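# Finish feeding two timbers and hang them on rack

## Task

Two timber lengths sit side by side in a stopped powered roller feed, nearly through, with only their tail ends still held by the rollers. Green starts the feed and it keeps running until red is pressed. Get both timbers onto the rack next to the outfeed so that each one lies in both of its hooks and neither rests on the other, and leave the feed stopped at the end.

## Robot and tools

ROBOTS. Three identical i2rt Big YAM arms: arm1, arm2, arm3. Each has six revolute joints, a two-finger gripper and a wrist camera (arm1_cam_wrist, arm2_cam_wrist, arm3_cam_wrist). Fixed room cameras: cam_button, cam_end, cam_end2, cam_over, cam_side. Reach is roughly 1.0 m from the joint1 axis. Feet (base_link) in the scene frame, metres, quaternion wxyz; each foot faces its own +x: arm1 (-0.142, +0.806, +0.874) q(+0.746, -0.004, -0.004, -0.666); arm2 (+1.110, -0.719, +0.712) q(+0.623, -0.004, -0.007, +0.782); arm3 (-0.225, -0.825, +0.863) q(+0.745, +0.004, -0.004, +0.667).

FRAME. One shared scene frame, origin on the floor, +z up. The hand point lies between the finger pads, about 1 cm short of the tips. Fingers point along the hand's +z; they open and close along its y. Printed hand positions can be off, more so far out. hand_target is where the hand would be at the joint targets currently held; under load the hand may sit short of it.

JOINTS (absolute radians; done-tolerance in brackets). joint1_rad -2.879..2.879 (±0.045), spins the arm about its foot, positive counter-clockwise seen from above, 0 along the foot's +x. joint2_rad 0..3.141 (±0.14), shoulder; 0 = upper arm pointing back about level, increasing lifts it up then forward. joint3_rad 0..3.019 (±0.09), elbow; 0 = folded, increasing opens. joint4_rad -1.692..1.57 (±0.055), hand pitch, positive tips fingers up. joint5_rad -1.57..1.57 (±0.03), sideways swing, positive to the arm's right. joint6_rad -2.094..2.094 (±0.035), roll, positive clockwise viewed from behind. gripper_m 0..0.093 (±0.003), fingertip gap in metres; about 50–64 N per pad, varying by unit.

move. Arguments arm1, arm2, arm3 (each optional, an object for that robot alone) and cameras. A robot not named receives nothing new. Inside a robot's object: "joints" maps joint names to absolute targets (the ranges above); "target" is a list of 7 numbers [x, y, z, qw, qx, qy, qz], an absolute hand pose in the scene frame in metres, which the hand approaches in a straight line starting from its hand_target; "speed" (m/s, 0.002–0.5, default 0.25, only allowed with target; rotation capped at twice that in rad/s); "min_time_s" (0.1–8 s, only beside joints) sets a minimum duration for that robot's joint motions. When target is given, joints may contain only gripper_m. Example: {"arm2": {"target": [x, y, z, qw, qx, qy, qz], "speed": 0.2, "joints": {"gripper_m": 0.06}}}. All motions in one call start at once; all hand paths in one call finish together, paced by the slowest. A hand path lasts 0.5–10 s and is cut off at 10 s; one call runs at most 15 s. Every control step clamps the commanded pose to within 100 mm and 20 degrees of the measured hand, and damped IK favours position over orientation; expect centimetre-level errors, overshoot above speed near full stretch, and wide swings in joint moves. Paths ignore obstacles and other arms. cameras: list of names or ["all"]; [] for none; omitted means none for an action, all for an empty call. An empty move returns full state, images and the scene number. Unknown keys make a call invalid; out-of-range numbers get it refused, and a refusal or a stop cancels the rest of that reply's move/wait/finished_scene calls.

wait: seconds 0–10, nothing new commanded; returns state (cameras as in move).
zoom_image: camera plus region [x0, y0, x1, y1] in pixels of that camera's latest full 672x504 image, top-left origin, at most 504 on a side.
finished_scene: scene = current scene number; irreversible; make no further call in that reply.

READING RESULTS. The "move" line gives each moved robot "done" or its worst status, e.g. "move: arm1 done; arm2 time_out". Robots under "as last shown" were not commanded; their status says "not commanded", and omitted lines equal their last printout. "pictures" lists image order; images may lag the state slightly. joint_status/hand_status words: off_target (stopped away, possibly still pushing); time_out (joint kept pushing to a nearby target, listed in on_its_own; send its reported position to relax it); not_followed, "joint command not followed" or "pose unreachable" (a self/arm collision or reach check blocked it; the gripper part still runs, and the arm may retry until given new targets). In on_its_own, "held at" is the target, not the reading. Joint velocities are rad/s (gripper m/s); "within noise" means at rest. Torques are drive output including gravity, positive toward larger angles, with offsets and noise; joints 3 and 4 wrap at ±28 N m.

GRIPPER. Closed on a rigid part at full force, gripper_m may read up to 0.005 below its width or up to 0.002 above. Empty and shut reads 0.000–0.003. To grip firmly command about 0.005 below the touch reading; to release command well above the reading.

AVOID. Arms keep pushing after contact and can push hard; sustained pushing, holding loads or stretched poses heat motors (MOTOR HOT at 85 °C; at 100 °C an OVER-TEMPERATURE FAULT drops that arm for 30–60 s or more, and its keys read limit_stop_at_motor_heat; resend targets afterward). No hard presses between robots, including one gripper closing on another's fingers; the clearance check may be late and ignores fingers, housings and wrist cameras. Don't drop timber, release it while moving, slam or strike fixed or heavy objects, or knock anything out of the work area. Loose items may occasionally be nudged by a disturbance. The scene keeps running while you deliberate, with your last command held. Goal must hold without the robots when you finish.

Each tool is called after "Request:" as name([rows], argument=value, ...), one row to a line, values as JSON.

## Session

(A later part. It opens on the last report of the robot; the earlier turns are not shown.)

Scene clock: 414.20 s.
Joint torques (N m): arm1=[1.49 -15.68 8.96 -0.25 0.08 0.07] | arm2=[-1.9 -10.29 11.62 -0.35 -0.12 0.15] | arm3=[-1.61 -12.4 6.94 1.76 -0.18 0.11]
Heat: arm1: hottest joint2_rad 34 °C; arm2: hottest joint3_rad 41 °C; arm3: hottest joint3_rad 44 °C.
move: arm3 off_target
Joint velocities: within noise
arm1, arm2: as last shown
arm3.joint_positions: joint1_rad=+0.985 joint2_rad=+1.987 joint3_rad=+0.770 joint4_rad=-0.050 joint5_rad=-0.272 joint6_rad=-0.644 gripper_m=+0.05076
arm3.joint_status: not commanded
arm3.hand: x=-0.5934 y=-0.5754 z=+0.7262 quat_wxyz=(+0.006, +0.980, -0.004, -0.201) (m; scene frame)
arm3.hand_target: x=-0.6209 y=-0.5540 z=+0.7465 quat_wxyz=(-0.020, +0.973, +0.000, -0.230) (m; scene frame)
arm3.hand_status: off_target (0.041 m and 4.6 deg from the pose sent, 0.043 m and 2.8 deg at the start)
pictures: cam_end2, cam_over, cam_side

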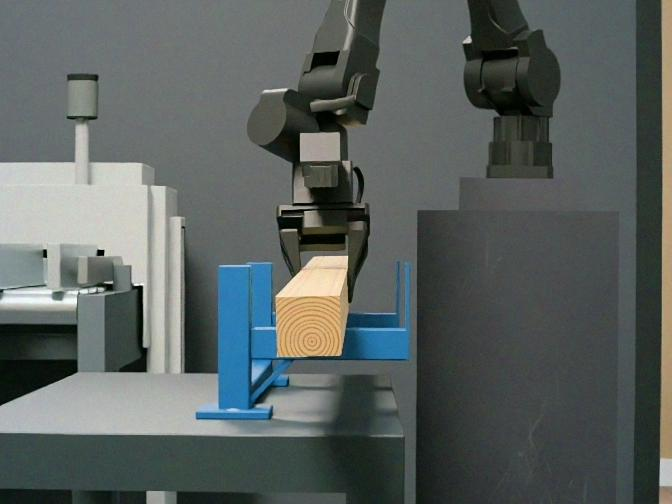

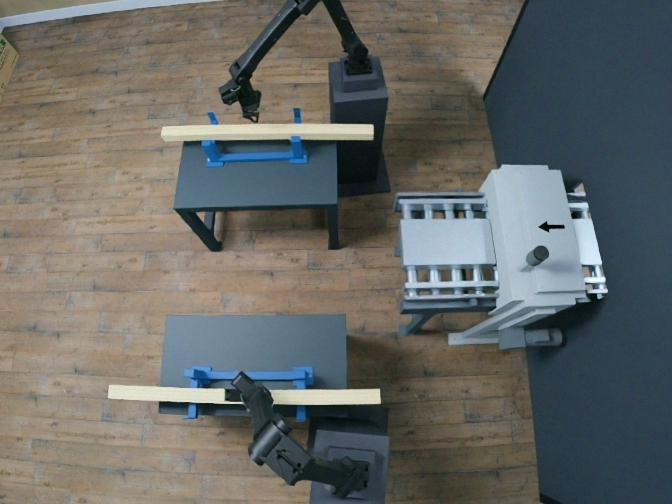

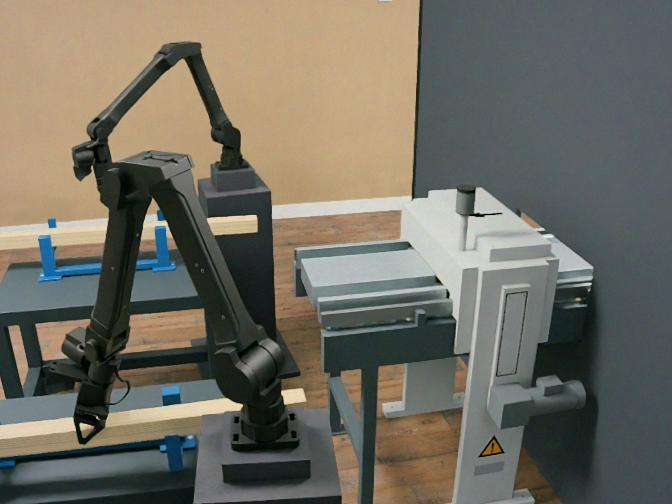

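Request:
move(arm3={"target":[-0.615,-0.560,0.715,-0.015,0.976,0.0,-0.215],"speed":0.05})

Request:
move(arm3={"target":[-0.605,-0.567,0.705,-0.005,0.98,0.0,-0.2],"speed":0.05}, cameras=["cam_end2","cam_side","arm3_cam_wrist"])

Scene clock: 424.23 s.
Joint torques (N m): arm1=[1.38 -15.91 8.99 -0.29 0.07 0.05] | arm2=[-1.96 -10.34 11.62 -0.35 -0.12 0.15] | arm3=[-1.32 -8.76 6.78 2.17 -0.15 0.14]
Heat: arm1: hottest joint2_rad 34 °C; arm2: hottest joint3_rad 41 °C; arm3: hottest joint3_rad 43 °C.
move: arm3 off_target
Joint velocities: within noise
arm1, arm2: as last shown
arm3.joint_positions: joint1_rad=+0.989 joint2_rad=+2.011 joint3_rad=+0.771 joint4_rad=-0.017 joint5_rad=-0.259 joint6_rad=-0.647 gripper_m=+0.05076
arm3.joint_status: not commanded
arm3.hand: x=-0.5941 y=-0.5740 z=+0.7182 quat_wxyz=(-0.002, +0.980, -0.001, -0.201) (m; scene frame)
arm3.hand_target: x=-0.6141 y=-0.5608 z=+0.7162 quat_wxyz=(-0.015, +0.976, +0.000, -0.215) (m; scene frame)
arm3.hand_status: off_target (0.025 m and 2.3 deg from the pose sent, 0.029 m and 3.0 deg at the start)
pictures: none

Scene clock: 425.20 s.
Joint torques (N m): arm1=[1.32 -15.85 9.01 -0.27 0.08 0.05] | arm2=[-1.9 -10.34 11.63 -0.35 -0.12 0.16] | arm3=[-1.38 -7.53 6.3 1.68 -0.05 0.08]
Heat: arm1: hottest joint2_rad 34 °C; arm2: hottest joint3_rad 41 °C; arm3: hottest joint3_rad 42 °C.
move: arm3 off_target
Joint velocities: within noise
arm1, arm2: as last shown
arm3.joint_positions: joint1_rad=+0.989 joint2_rad=+2.012 joint3_rad=+0.771 joint4_rad=-0.017 joint5_rad=-0.259 joint6_rad=-0.647 gripper_m=+0.05076
arm3.joint_status: not commanded
arm3.hand: x=-0.5939 y=-0.5742 z=+0.7177 quat_wxyz=(-0.002, +0.980, -0.001, -0.200) (m; scene frame)
arm3.hand_target: x=-0.6043 y=-0.5677 z=+0.7057 quat_wxyz=(-0.005, +0.980, +0.000, -0.200) (m; scene frame)
arm3.hand_status: off_target (0.018 m and 0.4 deg from the pose sent, 0.018 m and 0.4 deg at the start)
pictures: arm3_cam_wrist, cam_end2, cam_side

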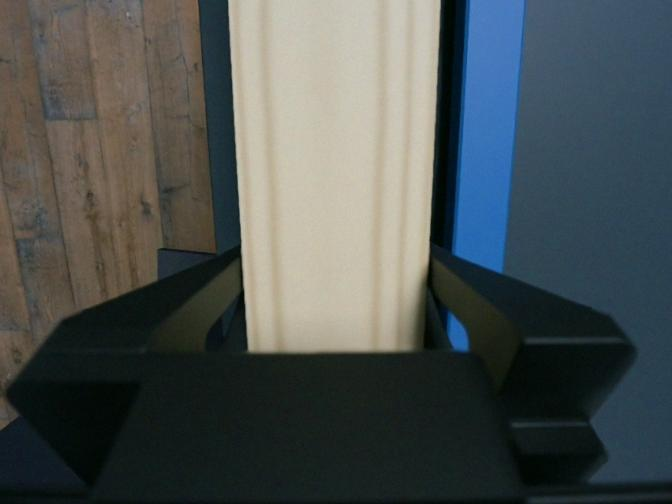

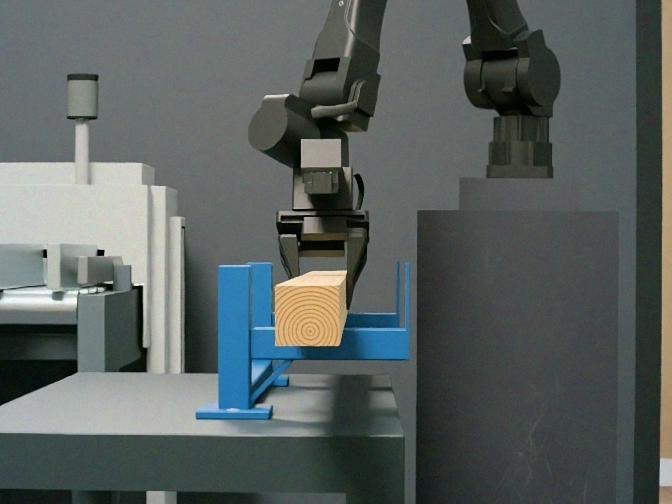

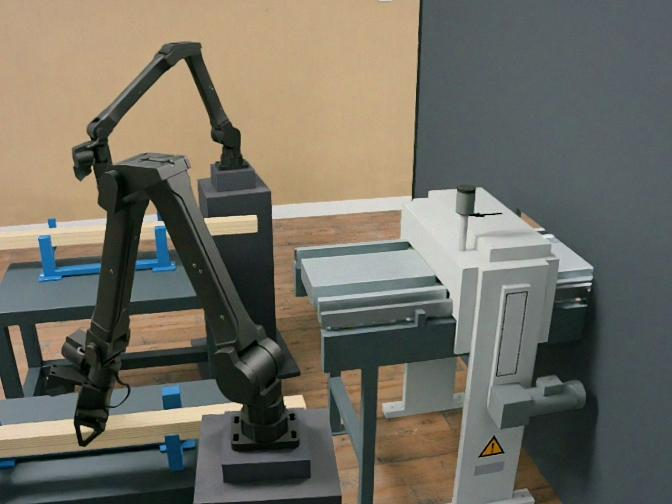

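Request:
move(arm3={"target":[-0.595,-0.5735,0.709,-0.002,0.98,-0.001,-0.2],"speed":0.05})

Request:
move(arm3={"joints":{"gripper_m":0.078}})

Request:
move(arm3={"target":[-0.595,-0.5735,0.86,-0.002,0.98,-0.001,-0.2],"speed":0.15}, cameras=["cam_end2","cam_over","arm3_cam_wrist","cam_button","cam_side"])

Scene clock: 433.73 s.
Joint torques (N m): arm1=[1.32 -15.97 9.01 -0.31 0.06 0.06] | arm2=[-1.9 -10.34 11.63 -0.35 -0.12 0.15] | arm3=[-1.79 -9.11 4.08 1.88 -0.26 0.05]
Heat: arm1: hottest joint2_rad 34 °C; arm2: hottest joint3_rad 41 °C; arm3: hottest joint3_rad 41 °C.
move: arm3 done
Joint velocities: within noise
arm1: as last shown
arm2.joint_positions: joint1_rad=-0.027 joint2_rad=+1.358 joint3_rad=+1.079 joint4_rad=-1.352 joint5_rad=-0.014 joint6_rad=-1.007 gripper_m=+0.00051
arm2.joint_status: not commanded
arm2.hand: x=+1.0352 y=-0.3666 z=+0.8754 quat_wxyz=(+0.026, +0.983, -0.182, +0.011) (m; scene frame)
arm2.hand_target: x=+1.0292 y=-0.3512 z=+0.9000 quat_wxyz=(+0.000, +0.984, -0.180, +0.000) (m; scene frame)
arm2.hand_status: not commanded
arm3.joint_positions: joint1_rad=+0.989 joint2_rad=+2.012 joint3_rad=+0.770 joint4_rad=-0.017 joint5_rad=-0.259 joint6_rad=-0.647 gripper_m=+0.05076
arm3.joint_status: not commanded
arm3.hand: x=-0.5937 y=-0.5743 z=+0.7176 quat_wxyz=(-0.002, +0.980, -0.001, -0.200) (m; scene frame)
arm3.hand_target: x=-0.5948 y=-0.5737 z=+0.7092 quat_wxyz=(-0.002, +0.980, -0.001, -0.200) (m; scene frame)
arm3.hand_status: done (0.009 m and 0.0 deg from the pose sent, 0.009 m and 0.0 deg at the start)
pictures: none

Scene clock: 434.33 s.
Joint torques (N m): arm1=[1.32 -15.97 8.98 -0.24 0.07 0.06] | arm2=[-1.96 -10.34 11.62 -0.35 -0.12 0.15] | arm3=[-1.9 -9.93 3.99 1.65 -0.26 0.05]
Heat: arm1: hottest joint2_rad 34 °C; arm2: hottest joint3_rad 41 °C; arm3: hottest joint3_rad 41 °C.
move: arm3 done
Joint velocities: within noise
arm1, arm2: as last shown
arm3.joint_positions: joint1_rad=+0.989 joint2_rad=+2.022 joint3_rad=+0.770 joint4_rad=-0.011 joint5_rad=-0.259 joint6_rad=-0.647 gripper_m=+0.07785
arm3.joint_status: all done
arm3.hand: x=-0.5926 y=-0.5752 z=+0.7137 quat_wxyz=(+0.000, +0.980, -0.001, -0.198) (m; scene frame)
arm3.hand_target: x=-0.5948 y=-0.5737 z=+0.7092 quat_wxyz=(-0.002, +0.980, -0.001, -0.200) (m; scene frame)
arm3.hand_status: not commanded
pictures: none

Scene clock: 436.10 s.
Joint torques (N m): arm1=[1.38 -15.97 8.99 -0.28 0.09 0.06] | arm2=[-1.9 -10.34 11.63 -0.35 -0.12 0.15] | arm3=[-2.08 -9.64 8.59 0.79 -0.3 0]
Heat: arm1: hottest joint2_rad 34 °C; arm2: hottest joint3_rad 41 °C; arm3: hottest joint3_rad 41 °C.
move: arm3 off_target
Joint velocities: within noise
arm1.joint_positions: joint1_rad=-1.200 joint2_rad=+1.916 joint3_rad=+1.281 joint4_rad=-0.982 joint5_rad=-0.047 joint6_rad=+0.486 gripper_m=+0.07794
arm1.joint_status: not commanded
arm1.hand: x=-0.5894 y=+0.5620 z=+0.8660 quat_wxyz=(-0.016, -0.999, +0.001, -0.032) (m; scene frame)
arm1.hand_target: x=-0.5900 y=+0.5571 z=+0.8700 quat_wxyz=(-0.015, -0.999, +0.000, -0.030) (m; scene frame)
arm1.hand_status: not commanded
arm2: as last shown
arm3.joint_positions: joint1_rad=+0.989 joint2_rad=+1.631 joint3_rad=+0.770 joint4_rad=-0.427 joint5_rad=-0.259 joint6_rad=-0.647 gripper_m=+0.07796
arm3.joint_status: not commanded
arm3.hand: x=-0.5832 y=-0.5847 z=+0.8478 quat_wxyz=(+0.007, +0.982, -0.003, -0.189) (m; scene frame)
arm3.hand_target: x=-0.5946 y=-0.5738 z=+0.8602 quat_wxyz=(-0.002, +0.980, -0.001, -0.200) (m; scene frame)
arm3.hand_status: off_target (0.020 m and 1.7 deg from the pose sent, 0.146 m and 0.3 deg at the start)
pictures: arm3_cam_wrist, cam_button, cam_end2, cam_over, cam_side

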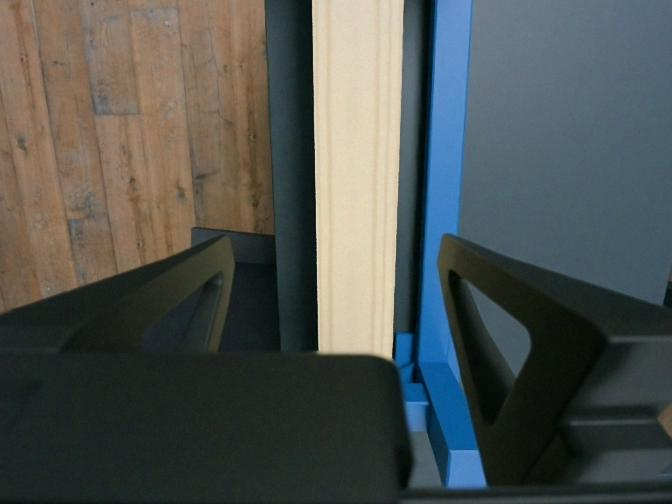

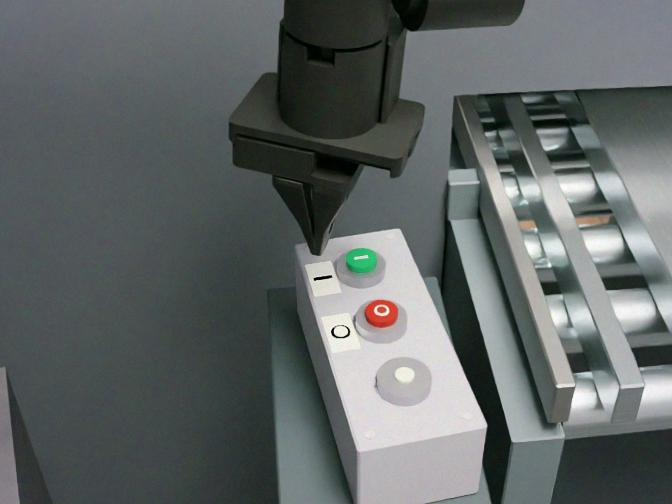

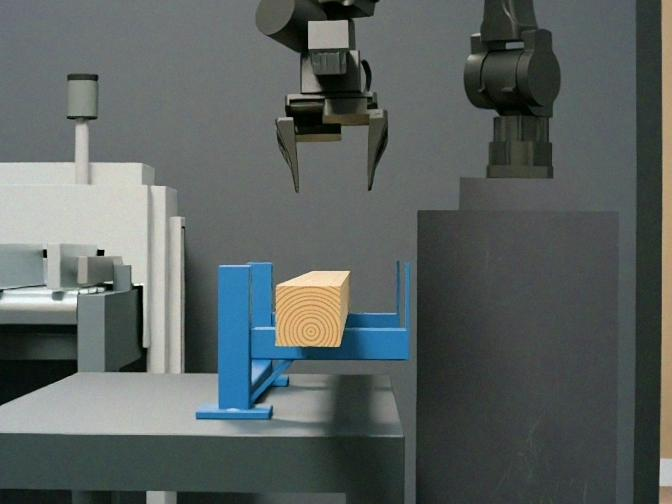

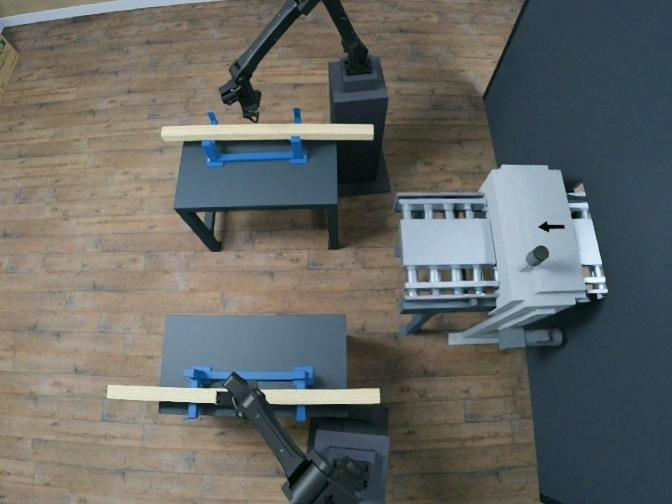

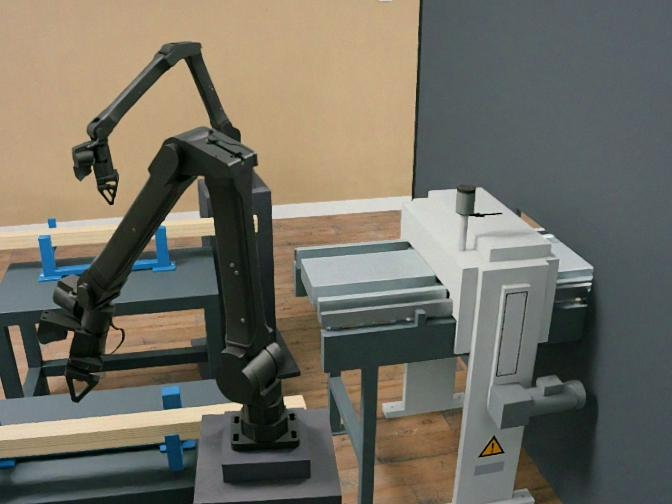

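Request:
finished_scene(scene=2)

The scene is finished: the task was done.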